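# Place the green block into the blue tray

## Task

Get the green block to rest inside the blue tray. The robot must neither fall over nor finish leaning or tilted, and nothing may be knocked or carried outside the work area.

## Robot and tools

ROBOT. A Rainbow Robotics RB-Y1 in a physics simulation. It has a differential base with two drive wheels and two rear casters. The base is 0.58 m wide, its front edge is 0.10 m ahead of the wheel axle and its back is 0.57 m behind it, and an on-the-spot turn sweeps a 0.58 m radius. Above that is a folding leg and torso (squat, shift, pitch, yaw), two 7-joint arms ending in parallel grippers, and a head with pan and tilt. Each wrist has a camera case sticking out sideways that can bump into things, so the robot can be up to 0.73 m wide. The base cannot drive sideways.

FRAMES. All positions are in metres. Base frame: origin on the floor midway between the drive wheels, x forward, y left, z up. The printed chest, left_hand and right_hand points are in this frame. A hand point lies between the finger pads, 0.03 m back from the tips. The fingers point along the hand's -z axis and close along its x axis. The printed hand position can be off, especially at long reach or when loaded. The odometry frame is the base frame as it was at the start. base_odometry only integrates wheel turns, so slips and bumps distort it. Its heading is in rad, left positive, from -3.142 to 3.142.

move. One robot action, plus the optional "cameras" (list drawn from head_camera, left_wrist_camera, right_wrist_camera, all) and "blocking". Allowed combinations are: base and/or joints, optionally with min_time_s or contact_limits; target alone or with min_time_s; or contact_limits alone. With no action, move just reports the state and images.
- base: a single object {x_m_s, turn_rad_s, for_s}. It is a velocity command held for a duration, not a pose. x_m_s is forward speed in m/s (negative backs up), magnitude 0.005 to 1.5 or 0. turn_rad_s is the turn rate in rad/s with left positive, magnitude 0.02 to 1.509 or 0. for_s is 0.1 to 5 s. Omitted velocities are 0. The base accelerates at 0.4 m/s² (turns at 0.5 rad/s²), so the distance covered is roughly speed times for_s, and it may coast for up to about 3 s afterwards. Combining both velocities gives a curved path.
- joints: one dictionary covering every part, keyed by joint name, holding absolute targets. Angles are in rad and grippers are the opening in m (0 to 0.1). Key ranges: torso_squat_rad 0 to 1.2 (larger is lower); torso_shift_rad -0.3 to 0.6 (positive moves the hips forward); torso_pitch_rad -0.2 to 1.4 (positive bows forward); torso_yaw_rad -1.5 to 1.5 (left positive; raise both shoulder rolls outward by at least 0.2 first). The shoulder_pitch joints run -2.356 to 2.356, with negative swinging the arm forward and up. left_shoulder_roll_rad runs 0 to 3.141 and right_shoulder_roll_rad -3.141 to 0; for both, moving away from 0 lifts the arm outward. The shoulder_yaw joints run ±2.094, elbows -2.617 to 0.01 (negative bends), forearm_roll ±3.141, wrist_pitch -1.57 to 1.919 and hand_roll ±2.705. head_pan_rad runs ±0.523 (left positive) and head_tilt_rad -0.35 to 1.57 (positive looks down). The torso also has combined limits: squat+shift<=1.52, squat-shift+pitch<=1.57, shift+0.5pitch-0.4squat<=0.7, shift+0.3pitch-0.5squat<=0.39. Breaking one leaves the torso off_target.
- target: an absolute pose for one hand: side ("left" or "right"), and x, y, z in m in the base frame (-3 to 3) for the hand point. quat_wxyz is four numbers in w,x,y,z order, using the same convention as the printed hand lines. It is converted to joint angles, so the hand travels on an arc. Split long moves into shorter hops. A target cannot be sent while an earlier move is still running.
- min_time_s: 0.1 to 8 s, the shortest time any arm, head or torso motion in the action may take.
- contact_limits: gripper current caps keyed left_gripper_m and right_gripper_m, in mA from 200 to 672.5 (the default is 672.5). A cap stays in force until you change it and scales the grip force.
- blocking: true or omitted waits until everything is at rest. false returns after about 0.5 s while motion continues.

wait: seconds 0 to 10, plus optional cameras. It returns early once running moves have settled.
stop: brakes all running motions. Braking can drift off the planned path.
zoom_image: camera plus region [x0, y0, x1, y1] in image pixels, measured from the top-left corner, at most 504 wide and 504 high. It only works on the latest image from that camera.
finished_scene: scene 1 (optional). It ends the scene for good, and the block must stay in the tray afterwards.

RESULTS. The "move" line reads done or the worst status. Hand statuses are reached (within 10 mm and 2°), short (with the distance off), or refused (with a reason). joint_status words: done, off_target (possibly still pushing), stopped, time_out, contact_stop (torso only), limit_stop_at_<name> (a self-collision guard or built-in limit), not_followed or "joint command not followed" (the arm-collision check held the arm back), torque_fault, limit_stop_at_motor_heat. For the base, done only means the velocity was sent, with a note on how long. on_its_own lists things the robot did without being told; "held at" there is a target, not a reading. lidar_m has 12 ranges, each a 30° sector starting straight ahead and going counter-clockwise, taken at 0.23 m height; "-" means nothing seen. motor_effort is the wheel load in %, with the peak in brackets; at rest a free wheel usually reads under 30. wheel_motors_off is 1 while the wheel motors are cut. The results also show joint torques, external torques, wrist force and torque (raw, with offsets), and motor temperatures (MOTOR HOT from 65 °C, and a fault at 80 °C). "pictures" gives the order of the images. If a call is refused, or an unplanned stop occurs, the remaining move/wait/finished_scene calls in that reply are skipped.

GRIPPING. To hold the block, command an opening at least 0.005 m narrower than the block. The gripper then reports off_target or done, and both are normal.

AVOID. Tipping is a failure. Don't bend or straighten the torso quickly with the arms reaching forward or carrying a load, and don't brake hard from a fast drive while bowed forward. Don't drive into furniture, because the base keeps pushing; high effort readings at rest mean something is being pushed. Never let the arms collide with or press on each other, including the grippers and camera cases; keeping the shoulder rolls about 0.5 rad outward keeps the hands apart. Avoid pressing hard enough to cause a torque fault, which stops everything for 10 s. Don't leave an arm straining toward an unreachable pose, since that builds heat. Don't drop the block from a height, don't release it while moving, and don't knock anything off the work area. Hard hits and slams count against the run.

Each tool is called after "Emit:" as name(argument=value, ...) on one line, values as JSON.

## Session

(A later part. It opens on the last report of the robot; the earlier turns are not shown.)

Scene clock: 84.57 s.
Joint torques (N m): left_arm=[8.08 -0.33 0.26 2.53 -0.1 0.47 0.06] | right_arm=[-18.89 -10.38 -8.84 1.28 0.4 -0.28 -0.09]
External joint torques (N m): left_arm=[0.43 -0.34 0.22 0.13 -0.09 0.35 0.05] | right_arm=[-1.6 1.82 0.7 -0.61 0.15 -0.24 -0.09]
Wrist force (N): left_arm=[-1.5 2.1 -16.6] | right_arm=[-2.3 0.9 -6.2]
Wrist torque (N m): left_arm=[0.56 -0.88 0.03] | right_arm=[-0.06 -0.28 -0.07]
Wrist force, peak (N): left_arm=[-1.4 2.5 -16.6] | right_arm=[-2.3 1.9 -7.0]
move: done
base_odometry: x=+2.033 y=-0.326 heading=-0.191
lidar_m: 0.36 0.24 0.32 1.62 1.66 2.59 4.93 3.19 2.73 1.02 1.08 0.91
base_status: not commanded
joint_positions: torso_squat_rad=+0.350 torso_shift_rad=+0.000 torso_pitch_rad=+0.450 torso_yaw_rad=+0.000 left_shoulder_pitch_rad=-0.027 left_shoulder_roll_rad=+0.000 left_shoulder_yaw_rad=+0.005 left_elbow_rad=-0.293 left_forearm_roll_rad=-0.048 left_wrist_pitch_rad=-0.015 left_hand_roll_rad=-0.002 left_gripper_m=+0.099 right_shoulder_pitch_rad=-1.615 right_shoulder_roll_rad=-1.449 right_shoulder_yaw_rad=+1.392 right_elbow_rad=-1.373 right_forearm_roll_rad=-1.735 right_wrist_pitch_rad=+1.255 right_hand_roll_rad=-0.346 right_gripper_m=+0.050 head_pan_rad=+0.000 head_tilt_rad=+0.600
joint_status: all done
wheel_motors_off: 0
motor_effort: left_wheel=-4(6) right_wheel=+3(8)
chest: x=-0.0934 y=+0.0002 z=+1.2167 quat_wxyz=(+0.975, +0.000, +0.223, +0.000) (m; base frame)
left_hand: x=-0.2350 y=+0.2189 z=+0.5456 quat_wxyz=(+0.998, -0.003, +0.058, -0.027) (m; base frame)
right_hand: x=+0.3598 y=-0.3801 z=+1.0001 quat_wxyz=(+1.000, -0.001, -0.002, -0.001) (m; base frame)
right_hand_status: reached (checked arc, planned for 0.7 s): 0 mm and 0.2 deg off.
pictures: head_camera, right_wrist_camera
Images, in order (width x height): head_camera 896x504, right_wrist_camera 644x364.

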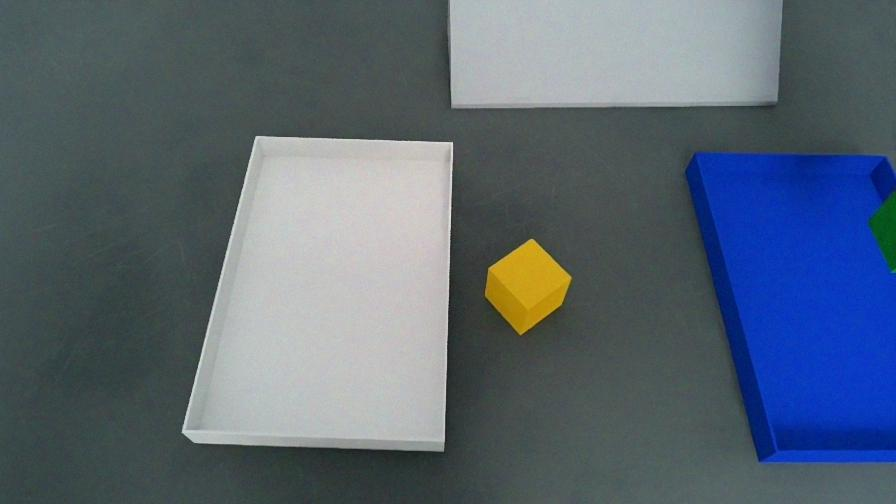

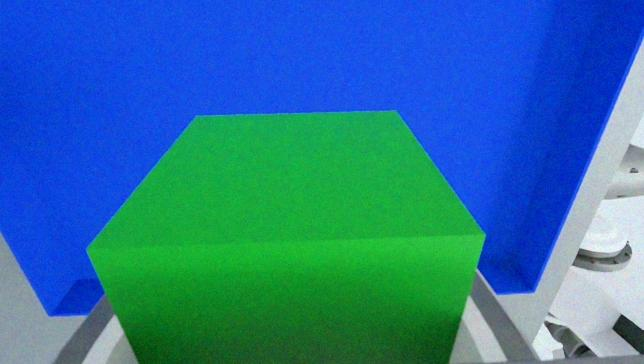

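Emit:
move(target={"side": "right", "x": 0.36, "y": -0.43, "z": 1.0, "quat_wxyz": [1, 0, 0, 0]})

Emit:
move(target={"side": "right", "x": 0.36, "y": -0.43, "z": 0.925, "quat_wxyz": [1, 0, 0, 0]}, min_time_s=1.2, cameras=["head_camera","right_wrist_camera"])

Scene clock: 89.67 s.
Joint torques (N m): left_arm=[8.28 -0.83 0.16 2.52 -0.03 0.41 -0.05] | right_arm=[-17.46 -12.82 -8.96 2.3 0.27 -0.12 -0.14]
External joint torques (N m): left_arm=[0.63 -0.84 0.12 0.12 -0.02 0.29 -0.06] | right_arm=[-0.72 0.54 -0.05 -0.04 0.03 -0.07 -0.14]
Wrist force (N): left_arm=[-1.0 1.7 -16.6] | right_arm=[-2.4 1.0 -6.4]
Wrist torque (N m): left_arm=[0.59 -0.80 0.02] | right_arm=[-0.11 -0.27 -0.07]
Wrist force, peak (N): left_arm=[-0.9 2.2 -16.8] | right_arm=[-3.0 1.9 -6.5]
move: done
base_odometry: x=+2.033 y=-0.326 heading=-0.191
lidar_m: 0.37 0.24 0.32 1.62 1.67 2.58 4.93 3.20 2.73 1.02 1.07 0.90
base_status: not commanded
joint_positions: torso_squat_rad=+0.350 torso_shift_rad=+0.000 torso_pitch_rad=+0.450 torso_yaw_rad=+0.000 left_shoulder_pitch_rad=-0.027 left_shoulder_roll_rad=+0.000 left_shoulder_yaw_rad=+0.005 left_elbow_rad=-0.293 left_forearm_roll_rad=-0.048 left_wrist_pitch_rad=-0.015 left_hand_roll_rad=-0.002 left_gripper_m=+0.099 right_shoulder_pitch_rad=-1.577 right_shoulder_roll_rad=-1.470 right_shoulder_yaw_rad=+1.389 right_elbow_rad=-1.224 right_forearm_roll_rad=-1.789 right_wrist_pitch_rad=+1.257 right_hand_roll_rad=-0.159 right_gripper_m=+0.050 head_pan_rad=+0.000 head_tilt_rad=+0.600
joint_status: all done
wheel_motors_off: 0
motor_effort: left_wheel=-4(6) right_wheel=+4(6)
chest: x=-0.0934 y=+0.0002 z=+1.2167 quat_wxyz=(+0.975, +0.000, +0.223, +0.000) (m; base frame)
left_hand: x=-0.2350 y=+0.2189 z=+0.5456 quat_wxyz=(+0.998, -0.003, +0.058, -0.027) (m; base frame)
right_hand: x=+0.3599 y=-0.4299 z=+1.0001 quat_wxyz=(+1.000, +0.000, -0.001, +0.000) (m; base frame)
right_hand_status: reached (checked arc, planned for 0.4 s): 0 mm and 0.2 deg off.
pictures: none

Scene clock: 91.20 s.
Joint torques (N m): left_arm=[7.7 -0.75 0.13 2.49 -0.26 0.49 0.11] | right_arm=[-17.78 -12.86 -6.31 3.47 0.25 -0.22 0.16]
External joint torques (N m): left_arm=[0.05 -0.76 0.09 0.09 -0.25 0.37 0.1] | right_arm=[-0.42 2.09 1.5 1 0.02 -0.17 0.16]
Wrist force (N): left_arm=[-1.3 2.0 -16.4] | right_arm=[-2.2 0.8 -6.2]
Wrist torque (N m): left_arm=[0.55 -0.85 0.03] | right_arm=[-0.05 -0.25 -0.08]
Wrist force, peak (N): left_arm=[-1.6 2.2 -16.7] | right_arm=[-2.6 0.8 -6.5]
move: done
base_odometry: x=+2.033 y=-0.326 heading=-0.191
lidar_m: 0.37 0.24 0.32 1.62 1.67 2.60 4.93 3.19 2.74 1.01 1.08 0.89
base_status: not commanded
joint_positions: torso_squat_rad=+0.350 torso_shift_rad=+0.000 torso_pitch_rad=+0.450 torso_yaw_rad=+0.000 left_shoulder_pitch_rad=-0.027 left_shoulder_roll_rad=+0.000 left_shoulder_yaw_rad=+0.005 left_elbow_rad=-0.293 left_forearm_roll_rad=-0.048 left_wrist_pitch_rad=-0.015 left_hand_roll_rad=-0.002 left_gripper_m=+0.099 right_shoulder_pitch_rad=-1.460 right_shoulder_roll_rad=-1.337 right_shoulder_yaw_rad=+1.428 right_elbow_rad=-1.093 right_forearm_roll_rad=-1.793 right_wrist_pitch_rad=+1.103 right_hand_roll_rad=-0.112 right_gripper_m=+0.050 head_pan_rad=+0.000 head_tilt_rad=+0.600
joint_status: all done
wheel_motors_off: 0
motor_effort: left_wheel=-4(5) right_wheel=+3(6)
chest: x=-0.0934 y=+0.0002 z=+1.2167 quat_wxyz=(+0.975, +0.000, +0.223, +0.000) (m; base frame)
left_hand: x=-0.2350 y=+0.2189 z=+0.5456 quat_wxyz=(+0.998, -0.003, +0.058, -0.027) (m; base frame)
right_hand: x=+0.3601 y=-0.4300 z=+0.9253 quat_wxyz=(+1.000, +0.000, -0.001, +0.000) (m; base frame)
right_hand_status: reached (checked arc, planned for 1.2 s): 0 mm and 0.1 deg off.
pictures: head_camera, right_wrist_camera
Images, in order (width x height): head_camera 896x504, right_wrist_camera 644x364.

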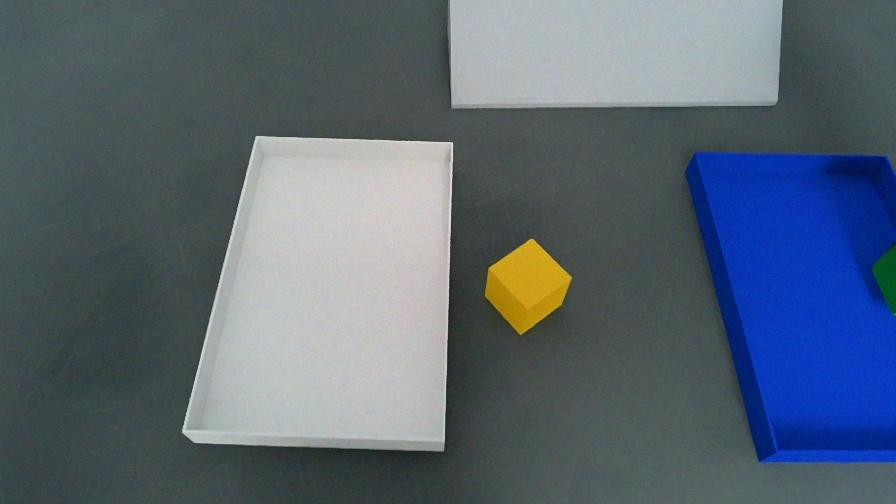

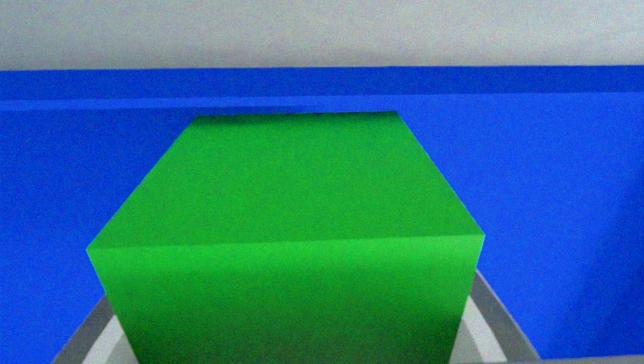

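Emit:
move(target={"side": "right", "x": 0.36, "y": -0.408, "z": 0.92, "quat_wxyz": [1, 0, 0, 0]}, cameras=["right_wrist_camera"])

Emit:
move(target={"side": "right", "x": 0.36, "y": -0.408, "z": 0.911, "quat_wxyz": [1, 0, 0, 0]}, min_time_s=0.8, cameras=["right_wrist_camera"])

Scene clock: 95.87 s.
Joint torques (N m): left_arm=[7.93 -0.23 0.46 2.68 -0.19 0.32 0.06] | right_arm=[-18.64 -13.6 -6.14 2.44 0.51 0.04 0.25]
External joint torques (N m): left_arm=[0.28 -0.25 0.42 0.28 -0.18 0.21 0.05] | right_arm=[-1.02 0.84 1.94 0.22 0.29 0.08 0.25]
Wrist force (N): left_arm=[-1.1 2.3 -16.3] | right_arm=[-2.4 0.7 -6.3]
Wrist torque (N m): left_arm=[0.52 -0.83 0.01] | right_arm=[-0.06 -0.29 0.08]
Wrist force, peak (N): left_arm=[-1.5 2.2 -16.9] | right_arm=[-2.7 1.9 -6.7]
move: done
base_odometry: x=+2.033 y=-0.326 heading=-0.191
lidar_m: 0.36 0.24 0.32 1.62 1.65 2.59 4.92 3.19 2.72 1.01 1.07 0.90
base_status: not commanded
joint_positions: torso_squat_rad=+0.350 torso_shift_rad=+0.000 torso_pitch_rad=+0.450 torso_yaw_rad=+0.000 left_shoulder_pitch_rad=-0.027 left_shoulder_roll_rad=+0.000 left_shoulder_yaw_rad=+0.005 left_elbow_rad=-0.293 left_forearm_roll_rad=-0.048 left_wrist_pitch_rad=-0.015 left_hand_roll_rad=-0.002 left_gripper_m=+0.099 right_shoulder_pitch_rad=-1.471 right_shoulder_roll_rad=-1.324 right_shoulder_yaw_rad=+1.438 right_elbow_rad=-1.152 right_forearm_roll_rad=-1.766 right_wrist_pitch_rad=+1.092 right_hand_roll_rad=-0.188 right_gripper_m=+0.050 head_pan_rad=+0.000 head_tilt_rad=+0.600
joint_status: all done
wheel_motors_off: 0
motor_effort: left_wheel=-3(4) right_wheel=+5(5)
chest: x=-0.0934 y=+0.0002 z=+1.2167 quat_wxyz=(+0.975, +0.000, +0.223, +0.000) (m; base frame)
left_hand: x=-0.2350 y=+0.2189 z=+0.5456 quat_wxyz=(+0.998, -0.003, +0.058, -0.027) (m; base frame)
right_hand: x=+0.3598 y=-0.4081 z=+0.9203 quat_wxyz=(+1.000, +0.002, +0.001, +0.001) (m; base frame)
right_hand_status: reached (checked arc, planned for 0.3 s): 0 mm and 0.3 deg off.
pictures: right_wrist_camera
Images, in order (width x height): right_wrist_camera 644x364.

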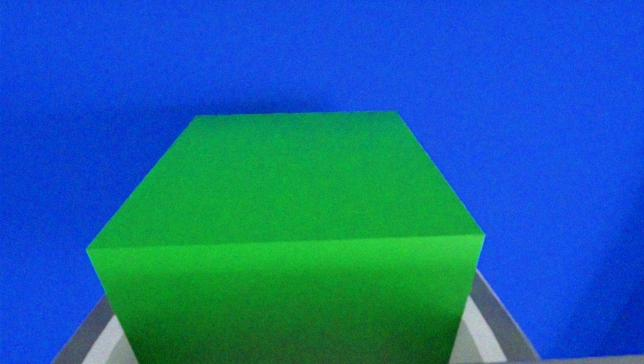

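Scene clock: 97.00 s.
Joint torques (N m): left_arm=[7.82 -0.61 0.15 2.62 -0.07 0.32 -0.1] | right_arm=[-17.67 -12.42 -6.05 3.25 0.68 -0.32 -0.33]
External joint torques (N m): left_arm=[0.17 -0.62 0.1 0.22 -0.06 0.2 -0.1] | right_arm=[0.01 2.13 1.9 1.03 0.45 -0.27 -0.33]
Wrist force (N): left_arm=[-1.0 2.3 -16.4] | right_arm=[-2.4 0.7 -6.4]
Wrist torque (N m): left_arm=[0.54 -0.82 0.03] | right_arm=[-0.05 -0.28 0.07]
Wrist force, peak (N): left_arm=[-1.1 2.0 -16.8] | right_arm=[-2.5 0.9 -6.5]
move: done
base_odometry: x=+2.033 y=-0.326 heading=-0.191
lidar_m: 0.37 0.24 0.31 1.63 1.67 2.59 4.93 3.20 2.73 1.01 1.08 0.91
base_status: not commanded
joint_positions: torso_squat_rad=+0.350 torso_shift_rad=+0.000 torso_pitch_rad=+0.450 torso_yaw_rad=+0.000 left_shoulder_pitch_rad=-0.027 left_shoulder_roll_rad=+0.000 left_shoulder_yaw_rad=+0.005 left_elbow_rad=-0.293 left_forearm_roll_rad=-0.048 left_wrist_pitch_rad=-0.015 left_hand_roll_rad=-0.002 left_gripper_m=+0.099 right_shoulder_pitch_rad=-1.458 right_shoulder_roll_rad=-1.308 right_shoulder_yaw_rad=+1.443 right_elbow_rad=-1.139 right_forearm_roll_rad=-1.760 right_wrist_pitch_rad=+1.072 right_hand_roll_rad=-0.190 right_gripper_m=+0.050 head_pan_rad=+0.000 head_tilt_rad=+0.600
joint_status: all done
wheel_motors_off: 0
motor_effort: left_wheel=-4(5) right_wheel=+3(6)
chest: x=-0.0934 y=+0.0002 z=+1.2167 quat_wxyz=(+0.975, +0.000, +0.223, +0.000) (m; base frame)
left_hand: x=-0.2350 y=+0.2189 z=+0.5456 quat_wxyz=(+0.998, -0.003, +0.058, -0.027) (m; base frame)
right_hand: x=+0.3599 y=-0.4080 z=+0.9116 quat_wxyz=(+1.000, +0.000, +0.000, +0.000) (m; base frame)
right_hand_status: reached (checked arc, planned for 0.8 s): 1 mm and 0.0 deg off.
pictures: right_wrist_camera
Images, in order (width x height): right_wrist_camera 644x364.

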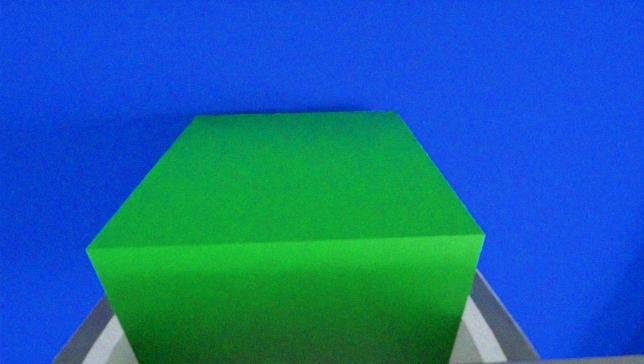

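Emit:
move(target={"side": "right", "x": 0.36, "y": -0.408, "z": 0.9075, "quat_wxyz": [1, 0, 0, 0]}, min_time_s=0.8)

Emit:
move(joints={"right_gripper_m": 0.09}, cameras=["right_wrist_camera"])

Emit:
move(target={"side": "right", "x": 0.36, "y": -0.408, "z": 1.04, "quat_wxyz": [1, 0, 0, 0]}, cameras=["right_wrist_camera"])

Scene clock: 101.90 s.
Joint torques (N m): left_arm=[7.64 -0.57 0.29 2.61 -0.24 0.36 0.12] | right_arm=[-17.49 -12.58 -6.21 3.37 0.27 -0.26 0.35]
External joint torques (N m): left_arm=[-0.02 -0.58 0.25 0.21 -0.23 0.24 0.12] | right_arm=[0.23 2.04 1.67 1.14 0.05 -0.21 0.34]
Wrist force (N): left_arm=[-1.3 2.0 -16.2] | right_arm=[-2.4 0.9 -6.2]
Wrist torque (N m): left_arm=[0.54 -0.88 0.05] | right_arm=[-0.07 -0.28 -0.09]
Wrist force, peak (N): left_arm=[-1.3 2.3 -16.7] | right_arm=[-2.4 1.0 -6.5]
move: done
base_odometry: x=+2.033 y=-0.326 heading=-0.191
lidar_m: 0.36 0.24 0.32 1.62 1.67 2.59 4.92 3.20 2.72 1.00 1.08 0.91
base_status: not commanded
joint_positions: torso_squat_rad=+0.350 torso_shift_rad=+0.000 torso_pitch_rad=+0.450 torso_yaw_rad=+0.000 left_shoulder_pitch_rad=-0.027 left_shoulder_roll_rad=+0.000 left_shoulder_yaw_rad=+0.005 left_elbow_rad=-0.293 left_forearm_roll_rad=-0.048 left_wrist_pitch_rad=-0.015 left_hand_roll_rad=-0.002 left_gripper_m=+0.099 right_shoulder_pitch_rad=-1.453 right_shoulder_roll_rad=-1.299 right_shoulder_yaw_rad=+1.444 right_elbow_rad=-1.127 right_forearm_roll_rad=-1.760 right_wrist_pitch_rad=+1.066 right_hand_roll_rad=-0.186 right_gripper_m=+0.050 head_pan_rad=+0.000 head_tilt_rad=+0.600
joint_status: all done
wheel_motors_off: 0
motor_effort: left_wheel=-4(4) right_wheel=+4(6)
chest: x=-0.0934 y=+0.0002 z=+1.2167 quat_wxyz=(+0.975, +0.000, +0.223, +0.000) (m; base frame)
left_hand: x=-0.2350 y=+0.2189 z=+0.5456 quat_wxyz=(+0.998, -0.003, +0.058, -0.027) (m; base frame)
right_hand: x=+0.3602 y=-0.4081 z=+0.9079 quat_wxyz=(+1.000, +0.000, +0.000, +0.000) (m; base frame)
right_hand_status: reached (checked arc, planned for 0.8 s): 0 mm and 0.1 deg off.
pictures: none

Scene clock: 102.83 s.
Joint torques (N m): left_arm=[7.96 -0.36 -0.23 2.7 -0.12 0.36 0.17] | right_arm=[-17.89 -12.46 -6.09 3.26 0.32 -0.35 0.18]
External joint torques (N m): left_arm=[0.31 -0.37 -0.27 0.3 -0.12 0.24 0.17] | right_arm=[-0.17 2.16 1.79 1.03 0.09 -0.31 0.18]
Wrist force (N): left_arm=[-1.1 2.0 -16.2] | right_arm=[-2.4 0.8 -5.4]
Wrist torque (N m): left_arm=[0.56 -0.82 0.02] | right_arm=[-0.06 -0.29 -0.10]
Wrist force, peak (N): left_arm=[-1.1 2.3 -16.6] | right_arm=[-2.4 0.7 -6.2]
move: done
base_odometry: x=+2.033 y=-0.326 heading=-0.191
lidar_m: 0.37 0.23 0.33 1.61 1.66 2.59 4.93 3.20 2.73 1.02 1.09 0.91
base_status: not commanded
joint_positions: torso_squat_rad=+0.350 torso_shift_rad=+0.000 torso_pitch_rad=+0.450 torso_yaw_rad=+0.000 left_shoulder_pitch_rad=-0.027 left_shoulder_roll_rad=+0.000 left_shoulder_yaw_rad=+0.005 left_elbow_rad=-0.293 left_forearm_roll_rad=-0.048 left_wrist_pitch_rad=-0.015 left_hand_roll_rad=-0.002 left_gripper_m=+0.099 right_shoulder_pitch_rad=-1.453 right_shoulder_roll_rad=-1.299 right_shoulder_yaw_rad=+1.444 right_elbow_rad=-1.127 right_forearm_roll_rad=-1.760 right_wrist_pitch_rad=+1.066 right_hand_roll_rad=-0.186 right_gripper_m=+0.090 head_pan_rad=+0.000 head_tilt_rad=+0.600
joint_status: all done
wheel_motors_off: 0
motor_effort: left_wheel=-3(4) right_wheel=+3(5)
chest: x=-0.0934 y=+0.0002 z=+1.2167 quat_wxyz=(+0.975, +0.000, +0.223, +0.000) (m; base frame)
left_hand: x=-0.2350 y=+0.2189 z=+0.5456 quat_wxyz=(+0.998, -0.003, +0.058, -0.027) (m; base frame)
right_hand: x=+0.3602 y=-0.4081 z=+0.9079 quat_wxyz=(+1.000, +0.000, +0.000, +0.000) (m; base frame)
pictures: right_wrist_camera
Images, in order (width x height): right_wrist_camera 644x364.

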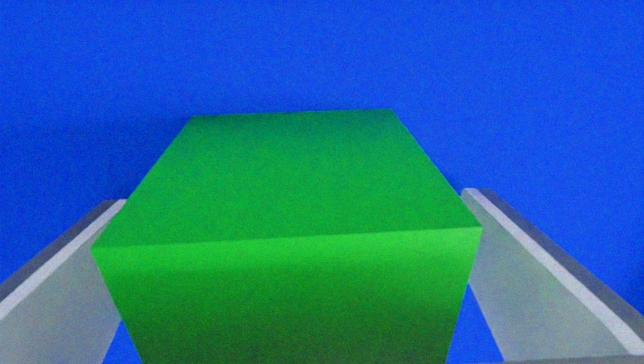

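Scene clock: 103.77 s.
Joint torques (N m): left_arm=[7.87 -0.59 0 2.57 -0.16 0.36 -0.11] | right_arm=[-16.48 -10.46 -8.76 1.59 0.42 -0.36 0.11]
External joint torques (N m): left_arm=[0.22 -0.6 -0.04 0.17 -0.16 0.25 -0.11] | right_arm=[0.27 1.27 0.73 -0.57 0.17 -0.32 0.11]
Wrist force (N): left_arm=[-1.0 2.0 -16.0] | right_arm=[-2.7 1.0 -5.4]
Wrist torque (N m): left_arm=[0.56 -0.82 0.03] | right_arm=[-0.12 -0.34 0.08]
Wrist force, peak (N): left_arm=[-1.4 2.6 -16.7] | right_arm=[-2.9 0.9 -7.1]
move: done
base_odometry: x=+2.033 y=-0.326 heading=-0.191
lidar_m: 0.36 0.23 0.32 1.63 1.67 2.58 4.93 3.19 2.72 1.00 1.07 0.91
base_status: not commanded
joint_positions: torso_squat_rad=+0.350 torso_shift_rad=+0.000 torso_pitch_rad=+0.450 torso_yaw_rad=+0.000 left_shoulder_pitch_rad=-0.027 left_shoulder_roll_rad=+0.000 left_shoulder_yaw_rad=+0.005 left_elbow_rad=-0.293 left_forearm_roll_rad=-0.048 left_wrist_pitch_rad=-0.015 left_hand_roll_rad=-0.002 left_gripper_m=+0.099 right_shoulder_pitch_rad=-1.668 right_shoulder_roll_rad=-1.507 right_shoulder_yaw_rad=+1.374 right_elbow_rad=-1.312 right_forearm_roll_rad=-1.782 right_wrist_pitch_rad=+1.351 right_hand_roll_rad=-0.242 right_gripper_m=+0.090 head_pan_rad=+0.000 head_tilt_rad=+0.600
joint_status: all done
wheel_motors_off: 0
motor_effort: left_wheel=-3(4) right_wheel=+5(8)
chest: x=-0.0935 y=+0.0002 z=+1.2167 quat_wxyz=(+0.975, +0.000, +0.223, +0.000) (m; base frame)
left_hand: x=-0.2350 y=+0.2189 z=+0.5456 quat_wxyz=(+0.998, -0.003, +0.058, -0.027) (m; base frame)
right_hand: x=+0.3602 y=-0.4083 z=+1.0400 quat_wxyz=(+1.000, +0.000, +0.000, +0.000) (m; base frame)
right_hand_status: reached (checked arc, planned for 0.5 s): 0 mm and 0.0 deg off.
pictures: right_wrist_camera
Images, in order (width x height): right_wrist_camera 644x364.

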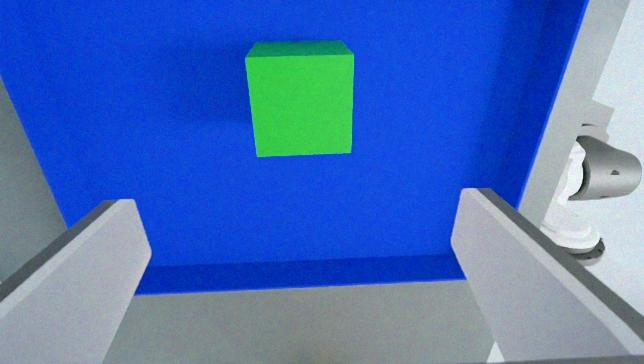

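Emit:
finished_scene()

The scene is finished: the task was done.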